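# Stand a fallen gift box upright and open lid

## Task

A closed gift box is lying on one of its sides on the table. Turn it so it rests on its bottom, then open it so the lid is roughly upright or tipped back past upright. Concealed magnets keep the lid's flap closed, so expect some resistance.

## Robot and tools

Robot: one UR7e-type arm with low-cost joints, carrying a 16-motor right hand (LEAP-style: index, middle, ring fingers and a thumb). The only camera is cam_wrist (616x616 fisheye, on the hand). There is one arm, so every row describes that arm only.

Frames. Everything (hand pose, velocities, targets, camera poses) is in the arm's base frame, which sits almost level at the table origin: +z up, +y to the left when looking along +x. The hand point lies just beyond the knuckles of index and middle fingers. Its own axes: +z along straight fingers toward the tips, +x across the palm away from the thumb, +y out of the palm face. A mast sticks out near the wrist on the palm side and can strike things.

The 24-number row (used by execute_actions and move), every value in [-1, 1]:
1-6: dx, dy, dz, rx, ry, rz. An offset, not a pose, along the base axes, measured from the Hand target as it stood when the action or move began (each row of an action counts from that same start, not from the previous row). 1.0 = 0.6 m for dx..dz and 180 degrees for the rotation vector rx, ry, rz, which turns about the Hand target's position. Repeating the same offset in a new call moves further.
7-22: absolute goal angles for the hand hinges, in this fixed order: index_mcp, index_abd, index_pip, index_dip, middle_mcp, middle_abd, middle_pip, middle_dip, ring_mcp, ring_abd, ring_pip, ring_dip, thumb_cmc, thumb_axl, thumb_mcp, thumb_ipl. Each maps linearly between its two stops. Lower numbers curl fingers toward the palm. Straight values: _mcp +0.75, _abd 0.00, _pip +0.58, _dip +0.70; thumb_cmc +0.71 (flat beside palm; lower swings it in front of the palm), thumb_axl +0.68, thumb_mcp +0.23, thumb_ipl +0.17.
23: current_limit, motor current cap, -1 gives 0 mA and +1 gives 550 mA (minimum 11 mA); it also limits hinge speed.
24: speed, hinge set-point rate, (speed+1)/2 of 8.5 rad/s.
Start values are current_limit +0.4, speed -0.6; settings persist until changed. To keep the hand unchanged, resend the last hand numbers (at scene start, copy them from a result first, since 0 is a real command).

Tools:
- execute_actions(actions, cameras): actions is a list of actions; each action is up to 15 rows, one per 1/30 s step, and the last row is held to fill 15 steps. Images come back only for an empty list or when cameras asks. An empty list also shows the scene number.
- move(target, speed, blend, stop_force, zero, blocking, cameras): drives the hand point in a straight line toward the offset given as one row, or a list of up to 15 rows (all counted from the same starting Hand target). speed is in m/s, 0.002 to 3.6, default 0.25 (turns up to twice that in rad/s). blend is a corner-rounding radius in metres; 0 stops at each target. stop_force (3 to 120 N) ends the path when the wrist sensor feels that much push against the motion; zero=true re-zeroes first, false accumulates. Do not combine stop_force with blocking=false, and leave stop_force out when backing off a contact. Paths do not dodge obstacles; avoid routing near the arm's base. The result adds a move: line (done, off_target, moving, held, fault) and which limits acted (paced = pose clipped, held = steps withheld).
- wait(seconds 0-10), stop() to brake a running move, zero_wrist_force(), zoom_image(camera "cam_wrist", region [x0,y0,x1,y1] pixels, at most 504 per side), read_manual (licence text only), finished_scene(scene) to end the scene irrevocably.

Result lines: end_effector_position (m) and quat_wxyz, velocities, Hand target (last commanded pose after clipping; next offsets count from it; the hand may rest short of it, so send the leftover as an offset), Joint positions and torques, Wrist force/torque in the hand's own axes plus the peak since last shown, and per motor hand_goal, hand_measured, hand_current_ma, hand_state (moving, goal, blocked, overload). "within noise" means the arm is still.

Cautions: orientation commands are clipped to 32 degrees from the current one per step. The arm is stiff: aiming past a firm contact, or a net outside force near 150 N, or a joint torque over its limit (wrist joints only about 21-22 N m) stops the arm for 10 s. Back away by commanding the target behind the hand point. Hand motors drawing 495 mA or more for 5 s shut down for 10 s; lower current_limit when squeezing. Long stretched-out holds heat motors; 85 degrees C brakes the arm. Do not let the box fall off the table, drop it from height, or slam it; move gently near contacts and use stop_force for touches. The box must stay upright and open after the robot lets go before calling finished_scene.

Each tool is called after "Call:" as name(argument=value, ...) on one line, values as JSON.

## Session

Call:
execute_actions(actions=[])

Scene clock: 0.00 s.
end_effector_position=(+0.2850, +0.3512, +0.3703) hand_goal=(+0.754, +0.000, +0.576, +0.696, +0.754, +0.000, +0.576, +0.696, +0.754, +0.000, +0.576, +0.696, +0.714, +0.678, +0.226, +0.168) hand_measured=(+0.754, +0.000, +0.576, +0.696, +0.754, +0.000, +0.576, +0.696, +0.754, +0.000, +0.576, +0.696, +0.714, +0.678, +0.226, +0.168) hand_current_ma=(+0, +0, +0, +0, +0, +0, +0, +0, +0, +0, +0, +0, +0, +0, +0, +0) hand_state=(goal, goal, goal, goal, goal, goal, goal, goal, goal, goal, goal, goal, goal, goal, goal, goal) hand_current_limit=0.40 hand_speed=-0.60 end_effector_quat_wxyz=(-0.098, -0.171, +0.880, -0.433)
Joint positions: [0.772 -1.349 1.169 -0.635 -2.156 -0.945]
Joint velocities: within noise
Joint torques (N m): no reading
Wrist force (N): no reading
Wrist torque (N m): no reading
Wrist force, peak (N): no reading
Hand target: +0.2850, +0.3512, +0.3703; -0.098, -0.171, +0.880, -0.433

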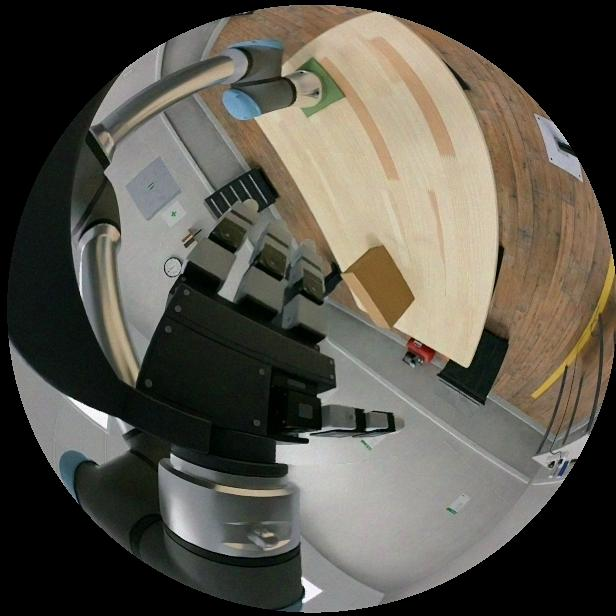

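Call:
zoom_image(camera="cam_wrist", region=[320, 220, 440, 340])

Scaled by 4.200 from the camera's 616x616 image, which has a finer 880x880 frame.

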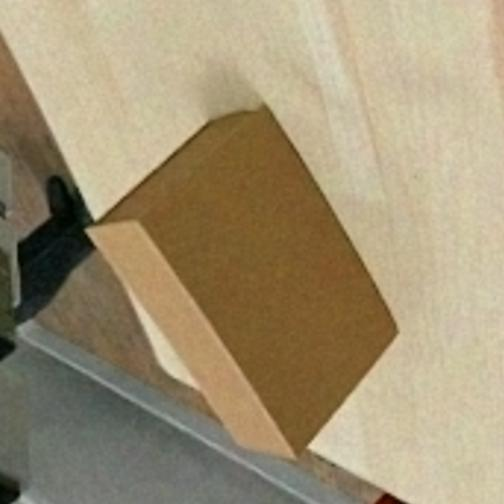

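Call:
move(target=[0.558, -0.385, -0.017, 0.2918, -0.0017, 0.0147, 0.754, 0, 0.576, 0.696, 0.754, 0, 0.576, 0.696, 0.754, 0, 0.576, 0.696, 0.714, 0.678, 0.226, 0.168, 0.4, -0.6], speed=0.45, cameras=["cam_wrist"])

Call:
zoom_image(camera="cam_wrist", region=[230, 200, 480, 450])

Scene clock: 131.03 s.
end_effector_position=(+0.6197, +0.1203, +0.3601) hand_goal=(+0.754, +0.000, +0.576, +0.696, +0.754, +0.000, +0.576, +0.696, +0.754, +0.000, +0.576, +0.696, +0.714, +0.678, +0.226, +0.168) hand_measured=(+0.754, +0.000, +0.576, +0.696, +0.754, +0.000, +0.576, +0.696, +0.754, +0.000, +0.576, +0.696, +0.716, +0.678, +0.224, +0.168) hand_current_ma=(+0, +0, +0, +0, +0, +0, +0, +0, -1, +0, +0, +0, +5, -2, -9, -1) hand_state=(goal, goal, goal, goal, goal, goal, goal, goal, goal, goal, goal, goal, goal, goal, goal, goal) hand_current_limit=0.40 hand_speed=-0.60 end_effector_quat_wxyz=(+0.000, -0.215, +0.977, -0.001)
Joint positions: [-0.157 -1.259 1.2 -1.512 -1.574 -2.162]
Joint torques (N m): [-7.47 -23.82 -30.53 -3.94 0.92 -1.22]
Wrist force (N): [-0.6 -0.2 -0.4]
Wrist torque (N m): [-0.28 0.14 0.13]
Wrist force, peak (N): [0.4 -8.3 -0.4]
Hand target: +0.6198, +0.1202, +0.3601; +0.000, -0.215, +0.977, -0.001
Off the commanded pose: 0.000 m, 0 deg.
move: done
camera_calibration:
cam_wrist: T_world_to_cam=[[0.398747, 0.917052, -0.00399148, -0.326777], [0.619324, -0.266076, 0.738676, -0.663947], [0.676342, -0.297017, -0.674049, -0.014742], [0, 0, 0, 1]] pos_world=[0.55147, 0.118633, 0.4792]

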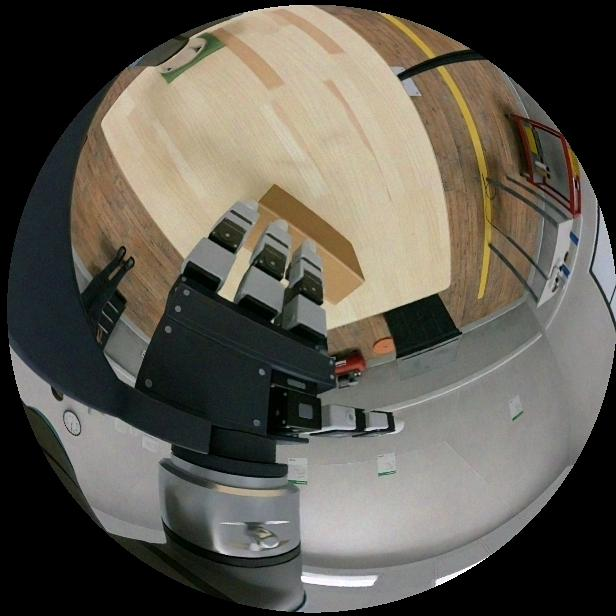

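Scaled by 2.016 from the camera's 616x616 image, which has a finer 880x880 frame.

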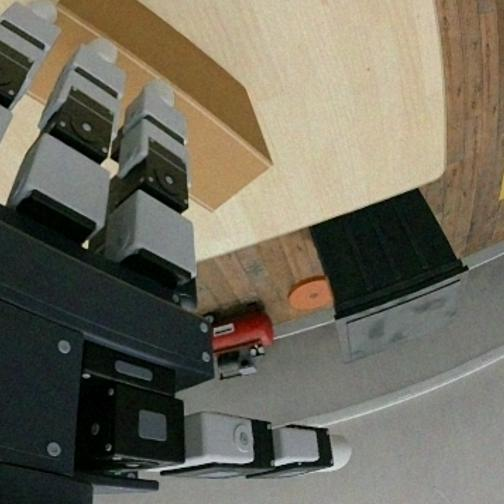

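Call:
zoom_image(camera="cam_wrist", region=[220, 170, 380, 320])

Scaled by 3.150 from the camera's 616x616 image, which has a finer 880x880 frame.

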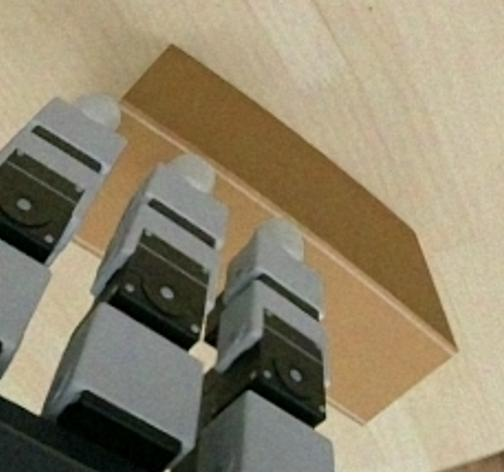

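Call:
zoom_image(camera="cam_wrist", region=[310, 240, 370, 310])

Call:
zoom_image(camera="cam_wrist", region=[250, 175, 330, 255])

Scaled by 7.200 from the camera's 616x616 image, which has a finer 880x880 frame.

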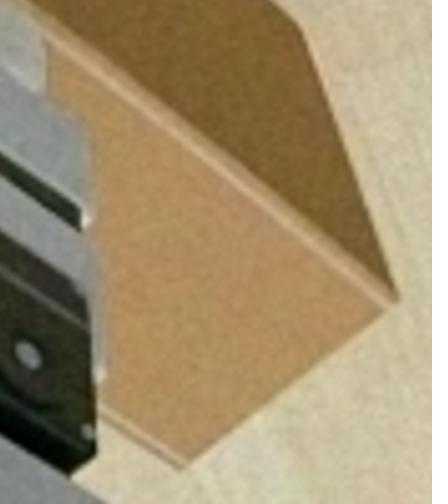

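Scaled by 6.300 from the camera's 616x616 image, which has a finer 880x880 frame.

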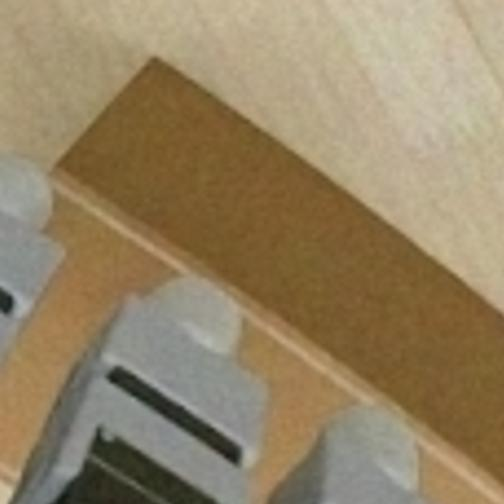

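Call:
move(target=[[-0.1497, -0.667, -0.0335, 0, 0, 0.325, 0.754, 0, 0.576, 0.696, 0.754, 0, 0.576, 0.696, 0.754, 0, 0.576, 0.696, 0.714, 0.678, 0.226, 0.168, 0.4, -0.6], [-0.0997, -0.667, -0.2668, 0, 0, 0.325, 0.754, 0, 0.576, 0.696, 0.754, 0, 0.576, 0.696, 0.754, 0, 0.576, 0.696, 0.714, 0.678, 0.226, 0.168, 0.4, -0.6]], speed=0.45, blend=[0.05, 0], cameras=["cam_wrist"])

Call:
zoom_image(camera="cam_wrist", region=[280, 160, 440, 320])

Scene clock: 219.57 s.
end_effector_position=(+0.5600, -0.2799, +0.2001) hand_goal=(+0.754, +0.000, +0.576, +0.696, +0.754, +0.000, +0.576, +0.696, +0.754, +0.000, +0.576, +0.696, +0.714, +0.678, +0.226, +0.168) hand_measured=(+0.752, +0.000, +0.576, +0.696, +0.752, +0.000, +0.576, +0.696, +0.752, +0.000, +0.576, +0.696, +0.714, +0.678, +0.222, +0.168) hand_current_ma=(-6, +0, -1, +0, -6, +0, -1, +0, -6, +0, -1, +0, -2, -2, -11, -1) hand_state=(goal, goal, goal, goal, goal, goal, goal, goal, goal, goal, goal, goal, goal, goal, goal, goal) hand_current_limit=0.40 hand_speed=-0.60 end_effector_quat_wxyz=(+0.000, -0.665, +0.747, -0.001)
Joint positions: [-0.641 -1.025 1.272 -1.821 -1.571 -3.667]
Joint torques (N m): [-7.74 -49.62 -17.79 -4.2 -0.72 -1.4]
Wrist force (N): [-0.8 -0.3 -0.5]
Wrist torque (N m): [-0.26 0.14 -0.02]
Wrist force, peak (N): [-3.3 6.4 0.2]
Hand target: +0.5600, -0.2800, +0.2000; +0.000, -0.665, +0.747, -0.001
Off the commanded pose: 0.000 m, 0 deg.
move: done
camera_calibration:
cam_wrist: T_world_to_cam=[[-0.573611, 0.819118, -0.00403463, 0.580556], [0.550477, 0.389126, 0.738618, -0.393345], [0.606585, 0.421459, -0.674112, 0.0390532], [0, 0, 0, 1]] pos_world=[0.525852, -0.338943, 0.3192]

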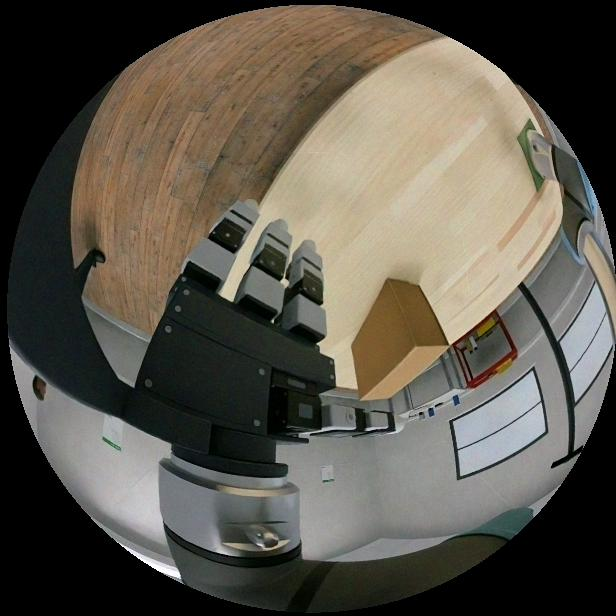

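Scaled by 3.150 from the camera's 616x616 image, which has a finer 880x880 frame.

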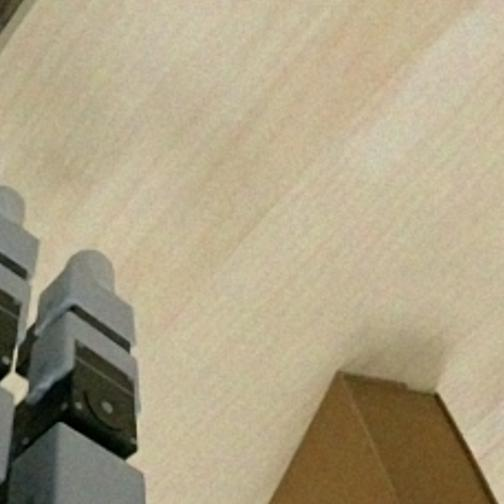

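Call:
zoom_image(camera="cam_wrist", region=[340, 268, 460, 408])

Call:
zoom_image(camera="cam_wrist", region=[375, 270, 455, 360])

Scaled by 3.600 from the camera's 616x616 image, which has a finer 880x880 frame.

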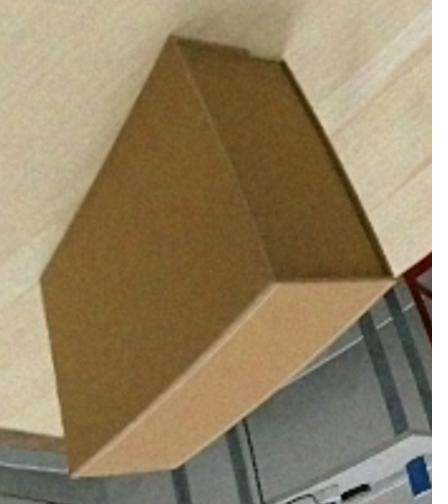

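Scaled by 5.600 from the camera's 616x616 image, which has a finer 880x880 frame.

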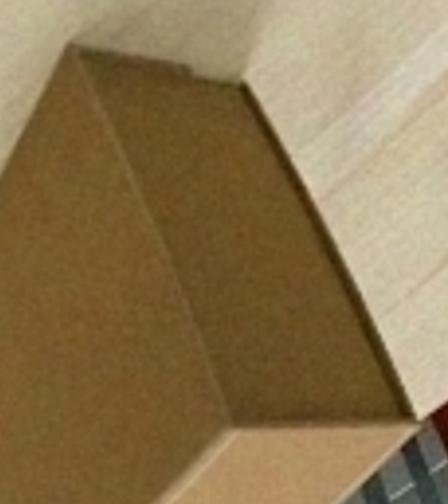

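Call:
zoom_image(camera="cam_wrist", region=[380, 270, 425, 300])

Call:
zoom_image(camera="cam_wrist", region=[400, 325, 455, 360])

Call:
zoom_image(camera="cam_wrist", region=[345, 340, 425, 405])

Scaled by 11.200 from the camera's 616x616 image, which has a finer 880x880 frame.

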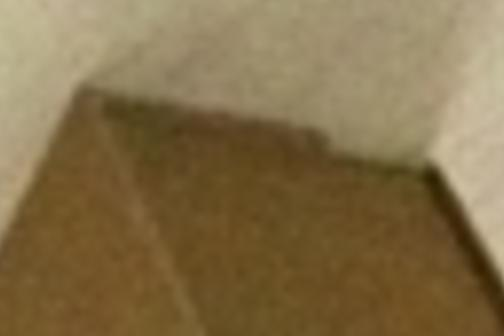

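Scaled by 9.164 from the camera's 616x616 image, which has a finer 880x880 frame.

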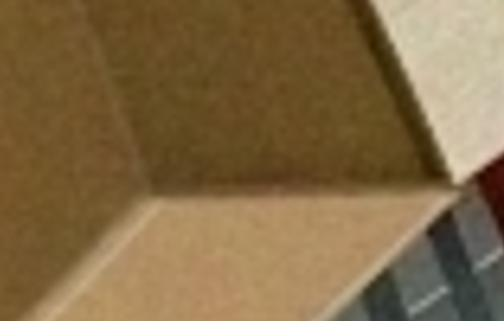

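Scaled by 6.300 from the camera's 616x616 image, which has a finer 880x880 frame.

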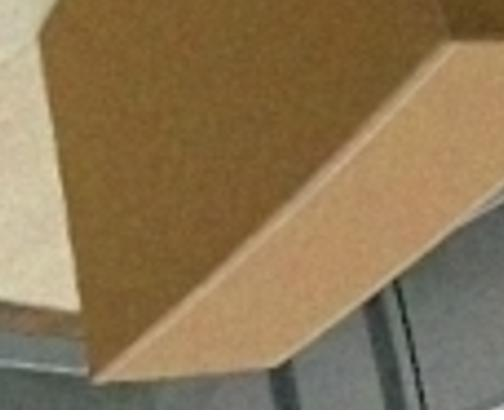

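Call:
move(target=[[0.0667, 0.1333, 0.25, 0, 0, 0.338, 0.754, 0, 0.576, 0.696, 0.754, 0, 0.576, 0.696, 0.754, 0, 0.576, 0.696, 0.714, 0.678, 0.226, 0.168, 0.4, -0.6], [0.2567, 0.4933, 0.2667, 0, 0, 0.676, 0.754, 0, 0.576, 0.696, 0.754, 0, 0.576, 0.696, 0.754, 0, 0.576, 0.696, 0.714, 0.678, 0.226, 0.168, 0.4, -0.6]], speed=0.5, blend=[0.05, 0], cameras=["cam_wrist"])

Call:
zoom_image(camera="cam_wrist", region=[200, 180, 500, 480])

Scene clock: 868.77 s.
end_effector_position=(+0.7140, +0.0160, +0.3599) hand_goal=(+0.754, +0.000, +0.576, +0.696, +0.754, +0.000, +0.576, +0.696, +0.754, +0.000, +0.576, +0.696, +0.714, +0.678, +0.226, +0.168) hand_measured=(+0.754, +0.000, +0.576, +0.696, +0.754, +0.000, +0.576, +0.696, +0.754, +0.000, +0.576, +0.696, +0.714, +0.678, +0.222, +0.168) hand_current_ma=(-2, +0, +0, +0, -2, +0, +0, +0, -2, +0, +0, +0, -1, -2, -12, -1) hand_state=(goal, goal, goal, goal, goal, goal, goal, goal, goal, goal, goal, goal, goal, goal, goal, goal) hand_current_limit=0.40 hand_speed=-0.60 end_effector_quat_wxyz=(-0.001, +0.976, +0.217, +0.000)
Joint positions: [-0.045 -1.067 0.925 -1.43 -1.568 -5.194]
Joint torques (N m): [1.3 -63.59 -9.83 -4.82 -0.64 -1.15]
Wrist force (N): [-1.0 0.4 -0.5]
Wrist torque (N m): [-0.20 0.18 0.12]
Wrist force, peak (N): [0.8 -3.5 -0.6]
Hand target: +0.7140, +0.0160, +0.3600; -0.001, +0.976, +0.217, +0.000
Off the commanded pose: 0.000 m, 0 deg.
move: done
camera_calibration:
cam_wrist: T_world_to_cam=[[-0.396072, -0.91821, -0.00404073, 0.328164], [-0.620028, 0.264199, 0.738758, 0.126419], [-0.677268, 0.295107, -0.673958, 0.847333], [0, 0, 0, 1]] pos_world=[0.782232, 0.0178698, 0.479]

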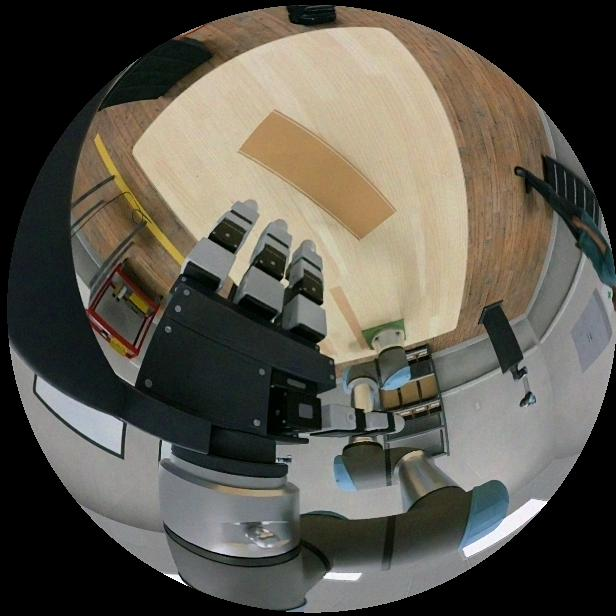

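Scaled by 1.680 from the camera's 616x616 image, which has a finer 880x880 frame.

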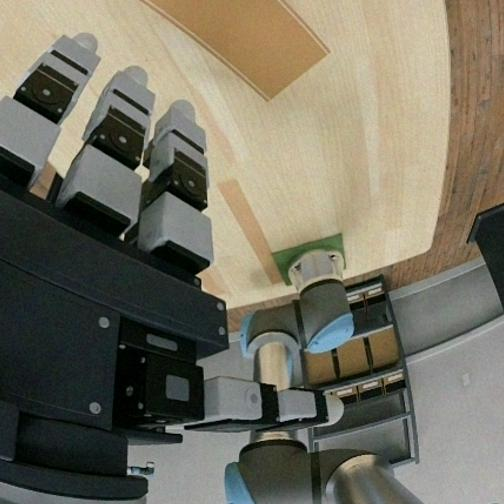

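Call:
zoom_image(camera="cam_wrist", region=[230, 95, 410, 255])

Scaled by 2.800 from the camera's 616x616 image, which has a finer 880x880 frame.

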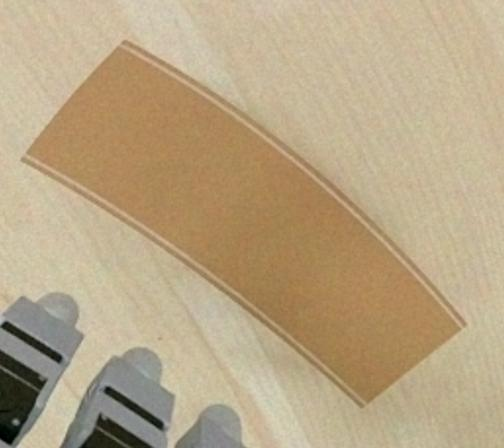

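Call:
move(target=[-0.0188, 0.0145, -0.183, 0.2258, 0.1075, 0, 0.274, 0, 0.577, 0.696, 0.274, 0, 0.577, 0.696, 0.274, 0, 0.577, 0.696, -0.571, 0.677, 0.225, 0.168, 0.4, -0.6], speed=0.4, cameras=["cam_wrist"])

Call:
zoom_image(camera="cam_wrist", region=[200, 40, 440, 280])

Scene clock: 911.97 s.
end_effector_position=(+0.7028, +0.0247, +0.2502) hand_goal=(+0.274, +0.000, +0.578, +0.696, +0.274, +0.000, +0.578, +0.696, +0.274, +0.000, +0.578, +0.696, -0.570, +0.678, +0.226, +0.168) hand_measured=(+0.272, +0.000, +0.576, +0.696, +0.272, +0.000, +0.576, +0.696, +0.272, +0.000, +0.576, +0.696, -0.568, +0.678, +0.222, +0.168) hand_current_ma=(-3, +0, -3, +0, -3, +0, -4, +0, -4, +0, -3, +0, +5, -2, -12, -1) hand_state=(goal, goal, goal, goal, goal, goal, goal, goal, goal, goal, goal, goal, goal, goal, goal, goal) hand_current_limit=0.40 hand_speed=-0.60 end_effector_quat_wxyz=(-0.374, +0.902, +0.200, -0.085)
Joint positions: [-0.25 -0.835 0.711 -0.876 -0.994 -5.572]
Joint torques (N m): [4.23 -68.15 -10.23 0.56 2.37 -1.43]
Wrist force (N): [-0.7 -0.4 -0.2]
Wrist torque (N m): [0.07 -0.02 0.04]
Wrist force, peak (N): [-0.6 -3.1 -0.2]
Hand target: +0.7027, +0.0247, +0.2502; -0.374, +0.901, +0.200, -0.085
Off the commanded pose: 0.000 m, 0 deg.
move: done
camera_calibration:
cam_wrist: T_world_to_cam=[[-0.480121, -0.741347, -0.468923, 0.502236], [-0.33215, -0.341122, 0.879382, -0.0243919], [-0.811887, 0.577962, -0.0824583, 0.702901], [0, 0, 0, 1]] pos_world=[0.803709, -0.0422397, 0.31492]

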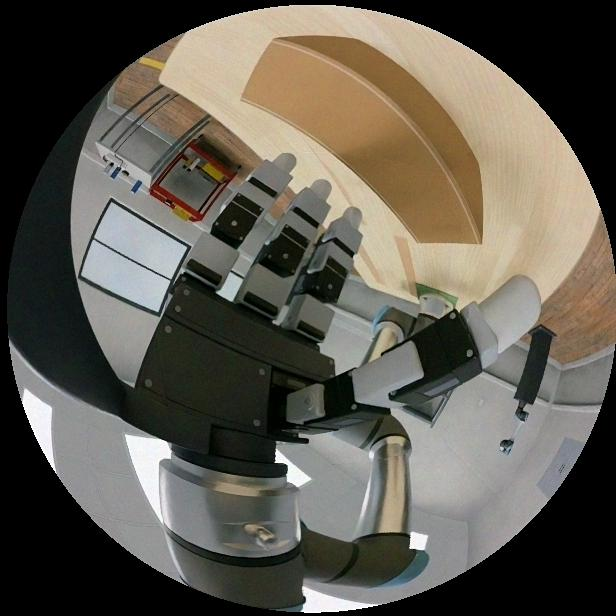

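Scaled by 2.100 from the camera's 616x616 image, which has a finer 880x880 frame.

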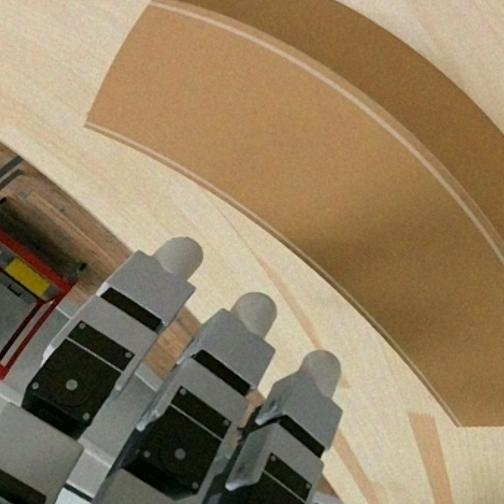

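Call:
move(target=[-0.0057, 0.012, -0.2067, 0, 0, 0, 0.274, 0, 0.577, 0.696, 0.274, 0, 0.577, 0.696, 0.274, 0, 0.577, 0.696, -0.571, 0.677, 0.225, 0.168, 0.4, -0.6], speed=0.15, stop_force=10, cameras=["cam_wrist"])

Call:
zoom_image(camera="cam_wrist", region=[220, 20, 560, 360])

Scene clock: 937.33 s.
end_effector_position=(+0.6993, +0.0319, +0.1262) hand_goal=(+0.274, +0.000, +0.578, +0.696, +0.274, +0.000, +0.578, +0.696, +0.274, +0.000, +0.578, +0.696, -0.570, +0.678, +0.226, +0.168) hand_measured=(+0.272, +0.000, +0.576, +0.696, +0.272, +0.000, +0.576, +0.696, +0.272, +0.000, +0.576, +0.696, -0.568, +0.678, +0.222, +0.168) hand_current_ma=(-3, +0, -3, +0, -3, +0, -4, +0, -4, +0, -3, +0, +5, -2, -12, -1) hand_state=(goal, goal, goal, goal, goal, goal, goal, goal, goal, goal, goal, goal, goal, goal, goal, goal) hand_current_limit=0.40 hand_speed=-0.60 end_effector_quat_wxyz=(-0.374, +0.901, +0.200, -0.085)
Joint positions: [-0.242 -0.835 1.029 -1.199 -0.989 -5.564]
Joint torques (N m): [-6.64 -69.85 -15.41 -2.99 0.05 -1.27]
Wrist force (N): [-0.9 -0.7 -0.1]
Wrist torque (N m): [0.01 0.00 -0.21]
Wrist force, peak (N): [-1.1 -1.7 -1.6]
Hand target: +0.6993, +0.0319, +0.1262; -0.374, +0.901, +0.200, -0.085
Off the commanded pose: 0.000 m, 0 deg.
move: done
camera_calibration:
cam_wrist: T_world_to_cam=[[-0.480111, -0.741339, -0.468946, 0.447818], [-0.332064, -0.341212, 0.879379, 0.0859073], [-0.811928, 0.57792, -0.0823516, 0.685626], [0, 0, 0, 1]] pos_world=[0.800209, -0.0349396, 0.19092]

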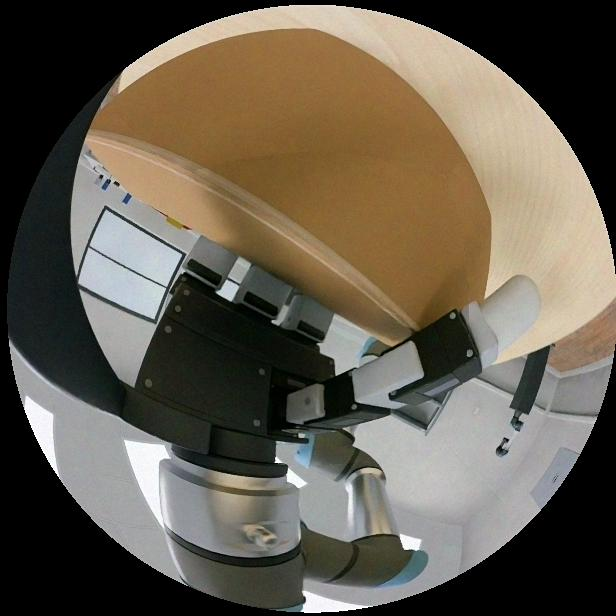

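Scaled by 1.482 from the camera's 616x616 image, which has a finer 880x880 frame.

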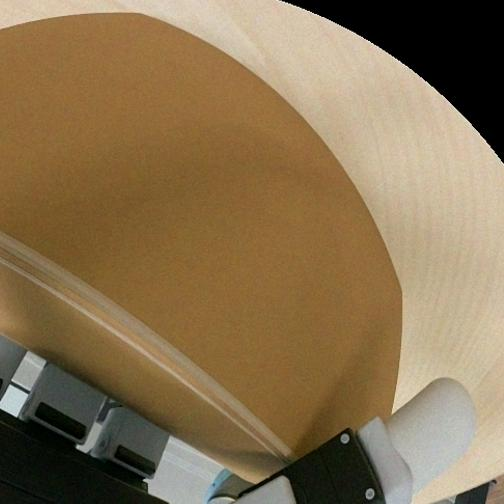

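Call:
move(target=[0, 0, -0.0167, 0, 0, 0, 0.274, 0, 0.577, 0.696, 0.274, 0, 0.577, 0.696, 0.274, 0, 0.577, 0.696, -0.571, 0.677, 0.225, 0.168, 0.2, -0.88], speed=0.05, stop_force=8)

Call:
move(target=[0, 0, 0, 0, 0, 0, 0.137, 0, 0.577, 0.696, 0.137, 0, 0.577, 0.696, 0.137, 0, 0.577, 0.696, -0.571, 0.677, 0.225, -0.351, 0.2, -0.88], cameras=["cam_wrist"])

Scene clock: 960.73 s.
end_effector_position=(+0.6993, +0.0319, +0.1162) hand_goal=(+0.274, +0.000, +0.578, +0.696, +0.274, +0.000, +0.578, +0.696, +0.274, +0.000, +0.578, +0.696, -0.570, +0.678, +0.226, +0.168) hand_measured=(+0.272, +0.000, +0.576, +0.696, +0.272, +0.000, +0.576, +0.696, +0.272, +0.000, +0.576, +0.696, -0.568, +0.678, +0.226, +0.168) hand_current_ma=(-3, +0, -3, +0, -3, +0, -4, +0, -4, +0, -3, +0, +5, -2, +0, -1) hand_state=(goal, goal, goal, goal, goal, goal, goal, goal, goal, goal, goal, goal, goal, goal, goal, goal) hand_current_limit=0.20 hand_speed=-0.88 end_effector_quat_wxyz=(-0.374, +0.901, +0.200, -0.085)
Joint positions: [-0.242 -0.829 1.045 -1.221 -0.989 -5.564]
Joint torques (N m): [-5.69 -67.76 -35.99 1.31 0.41 1.13]
Wrist force (N): [-0.8 -0.5 -0.2]
Wrist torque (N m): [0.03 -0.01 -0.20]
Wrist force, peak (N): [-1.1 -1.3 -1.5]
Hand target: +0.6993, +0.0319, +0.1162; -0.374, +0.901, +0.200, -0.085
Off the commanded pose: 0.000 m, 0 deg.
move: done

Scene clock: 962.57 s.
end_effector_position=(+0.6993, +0.0319, +0.1162) hand_goal=(+0.138, +0.000, +0.578, +0.696, +0.138, +0.000, +0.578, +0.696, +0.138, +0.000, +0.578, +0.696, -0.570, +0.678, +0.226, -0.350) hand_measured=(+0.138, +0.000, +0.576, +0.696, +0.138, +0.000, +0.576, +0.696, +0.138, +0.000, +0.576, +0.696, -0.568, +0.678, +0.234, -0.322) hand_current_ma=(+2, +0, -3, +0, +2, +0, -4, +0, +2, +0, -3, +0, +4, -2, +35, +140) hand_state=(goal, goal, goal, goal, goal, goal, goal, goal, goal, goal, goal, goal, goal, goal, goal, blocked) hand_current_limit=0.20 hand_speed=-0.88 end_effector_quat_wxyz=(-0.374, +0.901, +0.200, -0.085)
Joint positions: [-0.242 -0.829 1.045 -1.221 -0.989 -5.564]
Joint torques (N m): [-3.58 -68.17 -35.26 0.59 1.26 1.27]
Wrist force (N): [-1.1 0.3 0.8]
Wrist torque (N m): [0.07 0.07 -0.22]
Wrist force, peak (N): [-1.2 -0.8 -0.7]
Hand target: +0.6993, +0.0319, +0.1162; -0.374, +0.901, +0.200, -0.085
Off the commanded pose: 0.000 m, 0 deg.
move: done
camera_calibration:
cam_wrist: T_world_to_cam=[[-0.480149, -0.741311, -0.46895, 0.443161], [-0.331992, -0.341263, 0.879387, 0.094641], [-0.811934, 0.577925, -0.0822524, 0.68479], [0, 0, 0, 1]] pos_world=[0.800208, -0.0349395, 0.18092]

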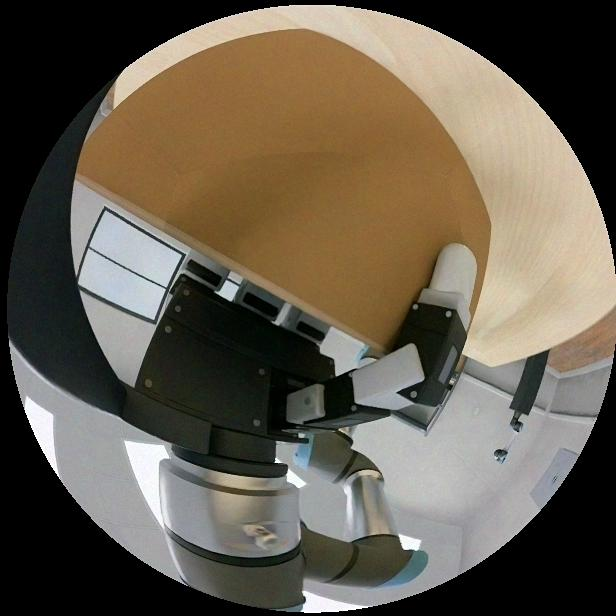

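Call:
move(target=[0, 0, 0, 0, 0, 0, 0.068, 0, 0.577, 0.696, 0.068, 0, 0.577, 0.696, 0.068, 0, 0.577, 0.696, -0.571, 0.677, 0.225, -0.41, 0.2, -0.88])

Call:
move(target=[[-0.0151, 0.0316, 0.0057, -0.0502, -0.0239, 0, 0.068, 0, 0.577, 0.696, 0.068, 0, 0.577, 0.696, 0.068, 0, 0.577, 0.696, -0.571, 0.677, 0.225, -0.41, 0.2, -0.88], [-0.0302, 0.0635, 0.0053, -0.1003, -0.0478, 0, 0.068, 0, 0.577, 0.696, 0.068, 0, 0.577, 0.696, 0.068, 0, 0.577, 0.696, -0.571, 0.677, 0.225, -0.41, 0.2, -0.88]], speed=0.1, blend=[0.01, 0], cameras=["cam_wrist"])

Scene clock: 996.50 s.
end_effector_position=(+0.6993, +0.0319, +0.1162) hand_goal=(+0.068, +0.000, +0.578, +0.696, +0.068, +0.000, +0.578, +0.696, +0.068, +0.000, +0.578, +0.696, -0.570, +0.678, +0.226, -0.410) hand_measured=(+0.090, +0.000, +0.576, +0.696, +0.084, +0.000, +0.576, +0.696, +0.082, +0.000, +0.578, +0.696, -0.570, +0.678, +0.250, -0.340) hand_current_ma=(+78, +0, -3, +0, +60, +0, -3, +0, +51, +0, +1, +0, +2, -2, +110, +330) hand_state=(blocked, goal, goal, goal, goal, goal, goal, goal, goal, goal, goal, goal, goal, goal, blocked, blocked) hand_current_limit=0.20 hand_speed=-0.88 end_effector_quat_wxyz=(-0.374, +0.901, +0.200, -0.085)
Joint positions: [-0.242 -0.829 1.045 -1.221 -0.989 -5.564]
Joint torques (N m): [0.05 -66.95 -34.63 -0.71 2 1.2]
Wrist force (N): [-0.9 1.9 2.5]
Wrist torque (N m): [0.16 0.02 -0.25]
Wrist force, peak (N): [-1.0 2.2 2.9]
Hand target: +0.6993, +0.0319, +0.1162; -0.374, +0.901, +0.200, -0.085
Off the commanded pose: 0.000 m, 0 deg.
move: done

Scene clock: 998.67 s.
end_effector_position=(+0.6811, +0.0701, +0.1195) hand_goal=(+0.068, +0.000, +0.578, +0.696, +0.068, +0.000, +0.578, +0.696, +0.068, +0.000, +0.578, +0.696, -0.570, +0.678, +0.226, -0.410) hand_measured=(+0.088, +0.000, +0.576, +0.696, +0.082, +0.000, +0.580, +0.696, +0.078, +0.000, +0.582, +0.696, -0.566, +0.678, +0.252, -0.342) hand_current_ma=(+75, +0, -3, +0, +47, +0, +6, +0, +37, +1, +10, +0, +11, +0, +120, +330) hand_state=(blocked, goal, goal, goal, goal, goal, goal, goal, goal, goal, goal, goal, goal, goal, blocked, blocked) hand_current_limit=0.20 hand_speed=-0.88 end_effector_quat_wxyz=(-0.212, +0.953, +0.212, -0.048)
Joint positions: [-0.102 -0.988 1.326 -1.672 -1.198 -5.297]
Joint torques (N m): [-5.31 -29.38 -38.5 -0.81 0.75 -0.4]
Wrist force (N): [-0.9 1.5 3.4]
Wrist torque (N m): [0.10 0.09 -0.18]
Wrist force, peak (N): [-0.6 1.9 4.1]
Hand target: +0.6812, +0.0700, +0.1194; -0.212, +0.953, +0.211, -0.048
Off the commanded pose: 0.000 m, 0 deg.
move: done
camera_calibration:
cam_wrist: T_world_to_cam=[[-0.423036, -0.860928, -0.282566, 0.411442], [-0.465745, -0.0608977, 0.882821, 0.1698], [-0.777253, 0.505069, -0.375211, 0.664755], [0, 0, 0, 1]] pos_world=[0.769821, 0.028815, 0.21578]

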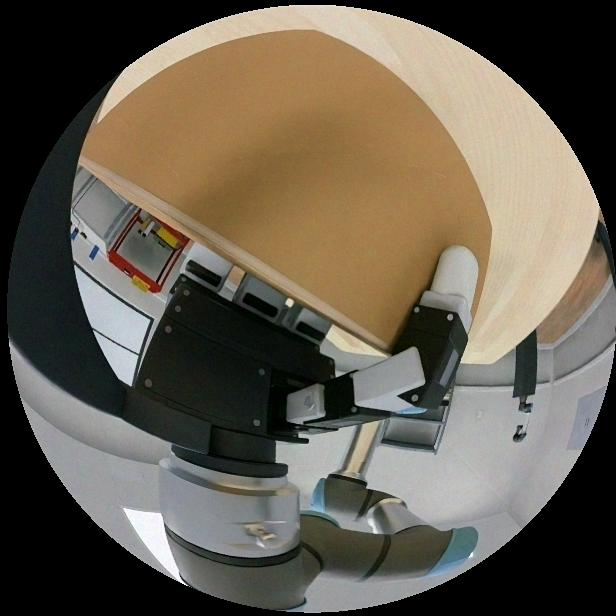

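Call:
move(target=[[-0.0149, 0.0313, -0.0067, -0.0502, -0.0239, 0, 0.068, 0, 0.577, 0.696, 0.068, 0, 0.577, 0.696, 0.068, 0, 0.577, 0.696, -0.571, 0.677, 0.225, -0.41, 0.2, -0.88], [-0.0292, 0.0613, -0.0192, -0.1003, -0.0478, 0, 0.068, 0, 0.577, 0.696, 0.068, 0, 0.577, 0.696, 0.068, 0, 0.577, 0.696, -0.571, 0.677, 0.225, -0.41, 0.2, -0.88], [-0.048, 0.1008, -0.0488, -0.1756, -0.0836, 0, 0.068, 0, 0.577, 0.696, 0.068, 0, 0.577, 0.696, 0.068, 0, 0.577, 0.696, -0.571, 0.677, 0.225, -0.41, 0.2, -0.88]], speed=0.1, blend=[0.01, 0.01, 0], cameras=["cam_wrist"])

Scene clock: 1056.07 s.
end_effector_position=(+0.6523, +0.1305, +0.0898) hand_goal=(+0.068, +0.000, +0.578, +0.696, +0.068, +0.000, +0.578, +0.696, +0.068, +0.000, +0.578, +0.696, -0.570, +0.678, +0.226, -0.410) hand_measured=(+0.096, +0.000, +0.580, +0.696, +0.090, +0.000, +0.584, +0.696, +0.086, +0.002, +0.584, +0.698, -0.564, +0.678, +0.252, -0.352) hand_current_ma=(+110, +0, +3, +0, +79, +0, +16, +0, +68, +2, +17, +3, +19, +3, +120, +322) hand_state=(blocked, goal, goal, goal, blocked, goal, goal, goal, goal, goal, goal, goal, goal, goal, blocked, blocked) hand_current_limit=0.20 hand_speed=-0.88 end_effector_quat_wxyz=(+0.083, +0.973, +0.216, +0.020)
Joint positions: [0.184 -0.992 1.592 -2.216 -1.736 -4.969]
Joint torques (N m): [-4.4 -63.22 -34.28 -0.44 -1.21 -1.01]
Wrist force (N): [-1.0 -0.5 3.0]
Wrist torque (N m): [-0.11 0.15 -0.03]
Wrist force, peak (N): [-0.6 -1.0 4.6]
Hand target: +0.6524, +0.1305, +0.0901; +0.084, +0.973, +0.216, +0.020
Off the commanded pose: 0.000 m, 0 deg.
move: done
camera_calibration:
cam_wrist: T_world_to_cam=[[-0.399659, -0.909999, 0.110336, 0.398747], [-0.671832, 0.372673, 0.640123, 0.285841], [-0.623631, 0.181703, -0.760308, 0.577252], [0, 0, 0, 1]] pos_world=[0.711392, 0.151446, 0.21192]

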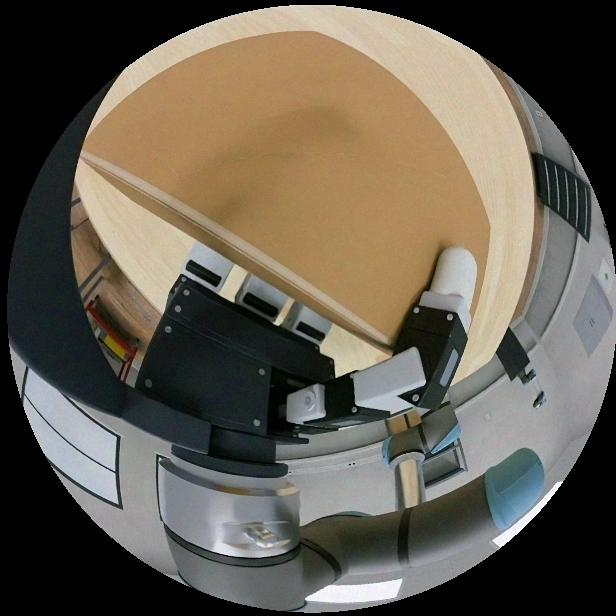

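Call:
move(target=[0, 0, 0, 0, 0, 0, 0.068, 0, 0.577, 0.696, 0.068, 0, 0.577, 0.696, 0.068, 0, 0.577, 0.696, -0.571, 0.677, 0.225, 0.168, 0.3, -0.88])

Call:
move(target=[-0.0235, 0.0494, 0.0383, 0, 0, 0, 0.068, 0, 0.577, 0.696, 0.068, 0, 0.577, 0.696, 0.068, 0, 0.577, 0.696, -0.571, 0.677, 0.225, 0.168, 0.3, -0.88], speed=0.08, cameras=["cam_wrist"])

Scene clock: 1099.30 s.
end_effector_position=(+0.6524, +0.1305, +0.0901) hand_goal=(+0.068, +0.000, +0.578, +0.696, +0.068, +0.000, +0.578, +0.696, +0.068, +0.000, +0.578, +0.696, -0.570, +0.678, +0.226, +0.168) hand_measured=(+0.098, +0.000, +0.584, +0.698, +0.090, +0.000, +0.588, +0.698, +0.086, +0.002, +0.584, +0.698, -0.568, +0.680, +0.224, +0.164) hand_current_ma=(+119, +0, +18, +3, +81, +0, +31, +6, +68, +2, +17, +3, +8, +5, -7, -17) hand_state=(blocked, goal, goal, goal, blocked, goal, goal, goal, goal, goal, goal, goal, goal, goal, goal, goal) hand_current_limit=0.30 hand_speed=-0.88 end_effector_quat_wxyz=(+0.084, +0.973, +0.216, +0.020)
Joint positions: [0.184 -0.992 1.591 -2.216 -1.737 -4.969]
Joint torques (N m): [-7.73 -55.99 -29.96 0.05 -0.34 0.65]
Wrist force (N): [-0.4 -0.5 2.3]
Wrist torque (N m): [-0.11 0.05 -0.01]
Wrist force, peak (N): [-0.9 -0.7 4.0]
Hand target: +0.6524, +0.1305, +0.0901; +0.084, +0.973, +0.216, +0.020
Off the commanded pose: 0.000 m, 0 deg.
move: done

Scene clock: 1100.10 s.
end_effector_position=(+0.6384, +0.1602, +0.1135) hand_goal=(+0.068, +0.000, +0.578, +0.696, +0.068, +0.000, +0.578, +0.696, +0.068, +0.000, +0.578, +0.696, -0.570, +0.678, +0.226, +0.168) hand_measured=(+0.108, +0.000, +0.598, +0.706, +0.102, +0.000, +0.598, +0.706, +0.098, +0.002, +0.592, +0.702, -0.568, +0.680, +0.224, +0.164) hand_current_ma=(+164, +0, +71, +31, +132, +0, +71, +29, +119, +2, +42, +19, +7, +5, -8, -16) hand_state=(blocked, goal, blocked, goal, blocked, goal, blocked, goal, blocked, goal, goal, goal, goal, goal, goal, goal) hand_current_limit=0.30 hand_speed=-0.88 end_effector_quat_wxyz=(+0.084, +0.973, +0.216, +0.020) end_effector_velocity=(+0.001, -0.001, -0.002) end_effector_angular_velocity=(+0.002, +0.000, +0.001)
Joint positions: [0.233 -1.026 1.574 -2.158 -1.739 -4.92]
Joint velocities: [-0.002 0.003 0.001 -0.006 0.002 -0.003]
Joint torques (N m): [-7.05 -27.55 -12.69 -5.45 -0.83 -1.3]
Wrist force (N): [-0.9 -1.3 2.0]
Wrist torque (N m): [0.03 -0.01 -0.06]
Wrist force, peak (N): [-0.4 -0.6 4.4]
Hand target: +0.6383, +0.1601, +0.1131; +0.084, +0.973, +0.216, +0.020
Off the commanded pose: 0.000 m, 0 deg.
move: done
camera_calibration:
cam_wrist: T_world_to_cam=[[-0.39984, -0.909962, 0.109988, 0.417765], [-0.672441, 0.372761, 0.639431, 0.250768], [-0.622857, 0.18171, -0.76094, 0.580754], [0, 0, 0, 1]] pos_world=[0.697392, 0.181146, 0.235621]

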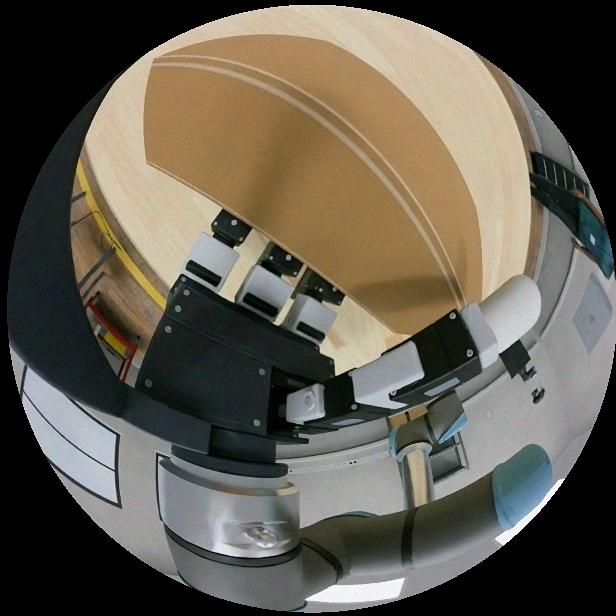

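Call:
move(target=[0, 0, 0, 0, 0, 0, 0.205, 0, 0.577, 0.696, 0.205, 0, 0.577, 0.696, 0.205, 0, 0.577, 0.696, -0.571, 0.677, 0.225, 0.168, 0.3, -0.9])

Call:
move(target=[[-0.0051, 0.0107, -0.0292, 0, 0, 0, 0.205, 0, 0.577, 0.696, 0.205, 0, 0.577, 0.696, 0.205, 0, 0.577, 0.696, -0.571, 0.677, 0.225, 0.168, 0.3, -0.9], [-0.0338, 0.0709, -0.0292, 0, 0, 0, 0.205, 0, 0.577, 0.696, 0.205, 0, 0.577, 0.696, 0.205, 0, 0.577, 0.696, -0.571, 0.677, 0.225, 0.168, 0.3, -0.9]], speed=0.06, blend=[0.005, 0], cameras=["cam_wrist"])

Scene clock: 1106.27 s.
end_effector_position=(+0.6383, +0.1601, +0.1131) hand_goal=(+0.206, +0.000, +0.578, +0.696, +0.206, +0.000, +0.578, +0.696, +0.206, +0.000, +0.578, +0.696, -0.570, +0.678, +0.226, +0.168) hand_measured=(+0.218, +0.000, +0.584, +0.700, +0.210, +0.000, +0.586, +0.700, +0.210, +0.002, +0.584, +0.700, -0.568, +0.680, +0.224, +0.164) hand_current_ma=(+40, +0, +17, +9, +12, +0, +21, +10, +13, +2, +17, +10, +7, +5, -8, -16) hand_state=(goal, goal, goal, goal, goal, goal, goal, goal, goal, goal, goal, goal, goal, goal, goal, goal) hand_current_limit=0.30 hand_speed=-0.90 end_effector_quat_wxyz=(+0.084, +0.973, +0.216, +0.020)
Joint positions: [0.233 -1.025 1.574 -2.158 -1.739 -4.92]
Joint torques (N m): [-8.57 -27.77 -11.37 -4.68 -1.14 1.13]
Wrist force (N): [-0.3 -1.5 0.1]
Wrist torque (N m): [-0.12 0.04 0.01]
Wrist force, peak (N): [-0.8 -2.3 2.9]
Hand target: +0.6383, +0.1601, +0.1131; +0.084, +0.973, +0.216, +0.020
Off the commanded pose: 0.000 m, 0 deg.
move: done

Scene clock: 1107.57 s.
end_effector_position=(+0.6180, +0.2027, +0.0956) hand_goal=(+0.206, +0.000, +0.578, +0.696, +0.206, +0.000, +0.578, +0.696, +0.206, +0.000, +0.578, +0.696, -0.570, +0.678, +0.226, +0.168) hand_measured=(+0.224, +0.000, +0.582, +0.696, +0.218, +0.000, +0.584, +0.700, +0.214, +0.002, +0.580, +0.698, -0.568, +0.680, +0.224, +0.164) hand_current_ma=(+69, +0, +9, +2, +43, +0, +19, +10, +28, +2, +2, +3, +7, +5, -8, -16) hand_state=(goal, goal, goal, goal, goal, goal, goal, goal, goal, goal, goal, goal, goal, goal, goal, goal) hand_current_limit=0.30 hand_speed=-0.90 end_effector_quat_wxyz=(+0.084, +0.973, +0.216, +0.020)
Joint positions: [0.304 -1.002 1.585 -2.179 -1.741 -4.848]
Joint torques (N m): [-7.57 -26.12 -28.07 -3.31 -1.98 -1.27]
Wrist force (N): [-0.7 -1.7 1.5]
Wrist torque (N m): [-0.14 0.08 -0.05]
Wrist force, peak (N): [-0.3 -2.1 1.5]
Hand target: +0.6180, +0.2027, +0.0956; +0.084, +0.973, +0.216, +0.020
Off the commanded pose: 0.000 m, 0 deg.
move: done
camera_calibration:
cam_wrist: T_world_to_cam=[[-0.399699, -0.909987, 0.110291, 0.450135], [-0.672099, 0.372754, 0.639795, 0.232411], [-0.623316, 0.181599, -0.760591, 0.547025], [0, 0, 0, 1]] pos_world=[0.677092, 0.223646, 0.217721]

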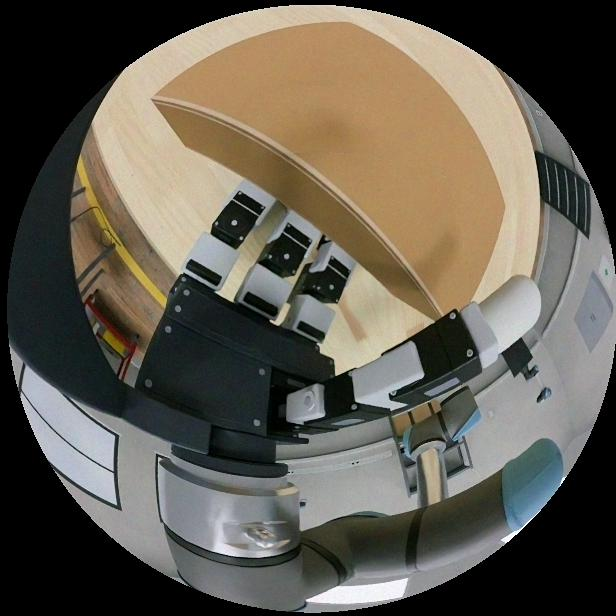

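Call:
move(target=[[-0.0072, 0.015, -0.006, 0, 0, 0, 0.205, 0, 0.577, 0.696, 0.205, 0, 0.577, 0.696, 0.205, 0, 0.577, 0.696, -0.571, 0.677, 0.225, 0.168, 0.3, -0.9], [-0.043, 0.0903, -0.006, 0, 0, 0, 0.205, 0, 0.577, 0.696, 0.205, 0, 0.577, 0.696, 0.205, 0, 0.577, 0.696, -0.571, 0.677, 0.225, 0.168, 0.3, -0.9]], speed=0.03, blend=[0.005, 0], cameras=["cam_wrist"])

Call:
zoom_image(camera="cam_wrist", region=[160, 20, 560, 360])

Scene clock: 1118.77 s.
end_effector_position=(+0.5921, +0.2570, +0.0920) hand_goal=(+0.206, +0.000, +0.578, +0.696, +0.206, +0.000, +0.578, +0.696, +0.206, +0.000, +0.578, +0.696, -0.570, +0.678, +0.226, +0.168) hand_measured=(+0.210, +0.000, +0.578, +0.694, +0.208, +0.000, +0.574, +0.690, +0.206, +0.002, +0.572, +0.690, -0.568, +0.680, +0.224, +0.164) hand_current_ma=(+15, -1, -2, -6, +6, -1, -8, -14, -2, +2, -17, -16, +7, +5, -8, -16) hand_state=(goal, goal, goal, goal, goal, goal, goal, goal, goal, goal, goal, goal, goal, goal, goal, goal) hand_current_limit=0.30 hand_speed=-0.90 end_effector_quat_wxyz=(+0.084, +0.973, +0.216, +0.020) end_effector_velocity=(+0.002, -0.003, +0.000) end_effector_angular_velocity=(+0.000, +0.001, +0.000)
Joint positions: [0.395 -0.987 1.566 -2.159 -1.743 -4.756]
Joint velocities: [-0.005 0 0 0 0 -0.005]
Joint torques (N m): [-7.47 -33.01 -24.88 -1.65 -1.32 -1.49]
Wrist force (N): [-0.3 0.8 0.1]
Wrist torque (N m): [-0.18 0.03 -0.04]
Wrist force, peak (N): [0.1 -3.2 -3.8]
Hand target: +0.5922, +0.2569, +0.0920; +0.084, +0.973, +0.216, +0.020
Off the commanded pose: 0.000 m, 0 deg.
move: done
camera_calibration:
cam_wrist: T_world_to_cam=[[-0.399783, -0.909956, 0.110247, 0.489658], [-0.67206, 0.372783, 0.639819, 0.197092], [-0.623305, 0.181696, -0.760577, 0.518169], [0, 0, 0, 1]] pos_world=[0.651192, 0.277946, 0.214021]

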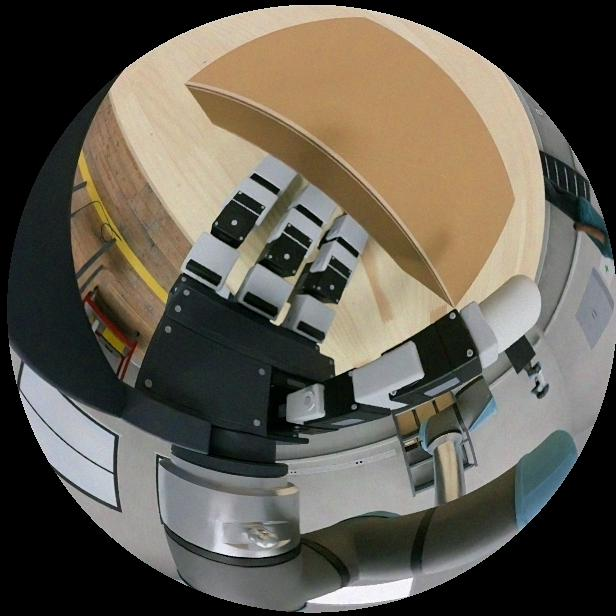

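Scaled by 1.260 from the camera's 616x616 image, which has a finer 880x880 frame.

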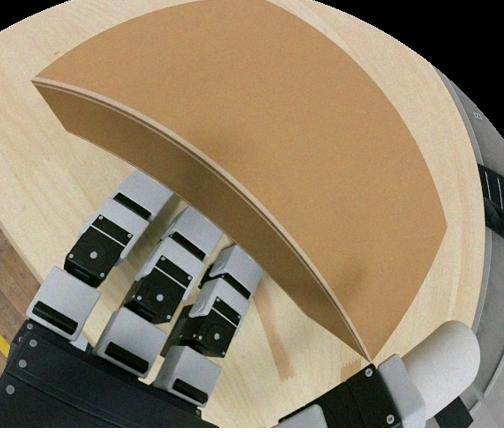

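Call:
move(target=[0, 0, 0.0683, 0, 0, 0, 0.548, 0, 0.577, 0.696, 0.548, 0, 0.577, 0.696, 0.548, 0, 0.577, 0.696, -0.571, 0.677, 0.225, 0.168, 0.3, -0.932], speed=0.03, cameras=["cam_wrist"])

Call:
zoom_image(camera="cam_wrist", region=[160, 20, 560, 360])

Scene clock: 1168.63 s.
end_effector_position=(+0.5923, +0.2569, +0.1332) hand_goal=(+0.548, +0.000, +0.578, +0.696, +0.548, +0.000, +0.578, +0.696, +0.548, +0.000, +0.578, +0.696, -0.570, +0.678, +0.226, +0.168) hand_measured=(+0.548, -0.002, +0.582, +0.698, +0.548, -0.002, +0.582, +0.698, +0.548, +0.000, +0.582, +0.700, -0.568, +0.680, +0.224, +0.164) hand_current_ma=(+0, -2, +11, +6, +0, -3, +14, +8, +1, +0, +11, +9, +7, +5, -8, -16) hand_state=(goal, goal, goal, goal, goal, goal, goal, goal, goal, goal, goal, goal, goal, goal, goal, goal) hand_current_limit=0.30 hand_speed=-0.93 end_effector_quat_wxyz=(+0.084, +0.973, +0.216, +0.020)
Joint positions: [0.395 -1.037 1.526 -2.071 -1.743 -4.756]
Joint torques (N m): [7.77 -27.39 -11.54 -4.98 0.61 -1.11]
Wrist force (N): [-0.4 0.1 -0.6]
Wrist torque (N m): [-0.16 0.03 -0.04]
Wrist force, peak (N): [-0.6 2.5 1.2]
Hand target: +0.5922, +0.2569, +0.1329; +0.084, +0.973, +0.216, +0.020
Off the commanded pose: 0.000 m, 0 deg.
move: done
camera_calibration:
cam_wrist: T_world_to_cam=[[-0.399823, -0.909978, 0.109918, 0.485079], [-0.672361, 0.372674, 0.639566, 0.1711], [-0.622955, 0.181809, -0.760837, 0.549487], [0, 0, 0, 1]] pos_world=[0.651292, 0.277746, 0.255321]

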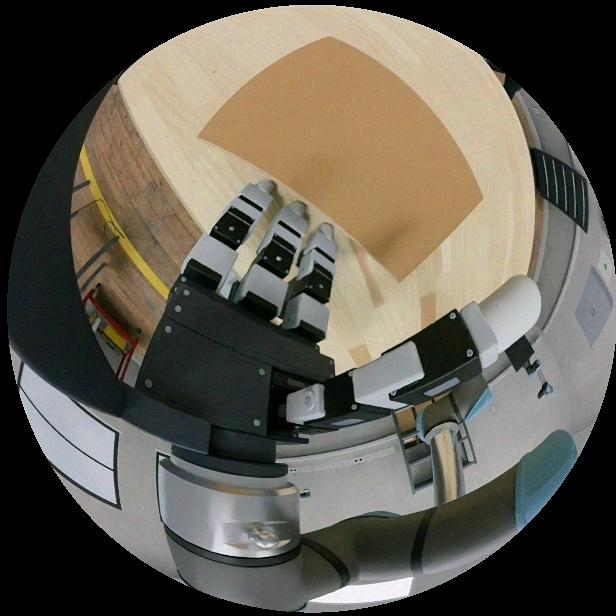

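Scaled by 1.260 from the camera's 616x616 image, which has a finer 880x880 frame.

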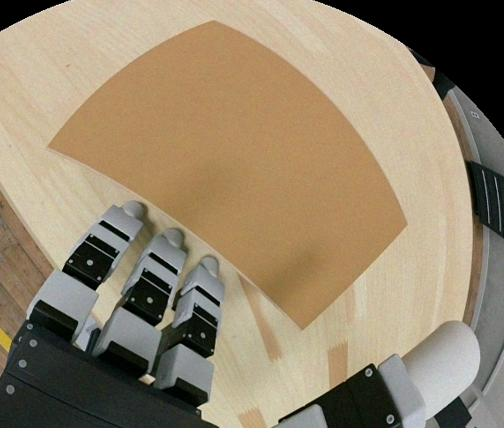

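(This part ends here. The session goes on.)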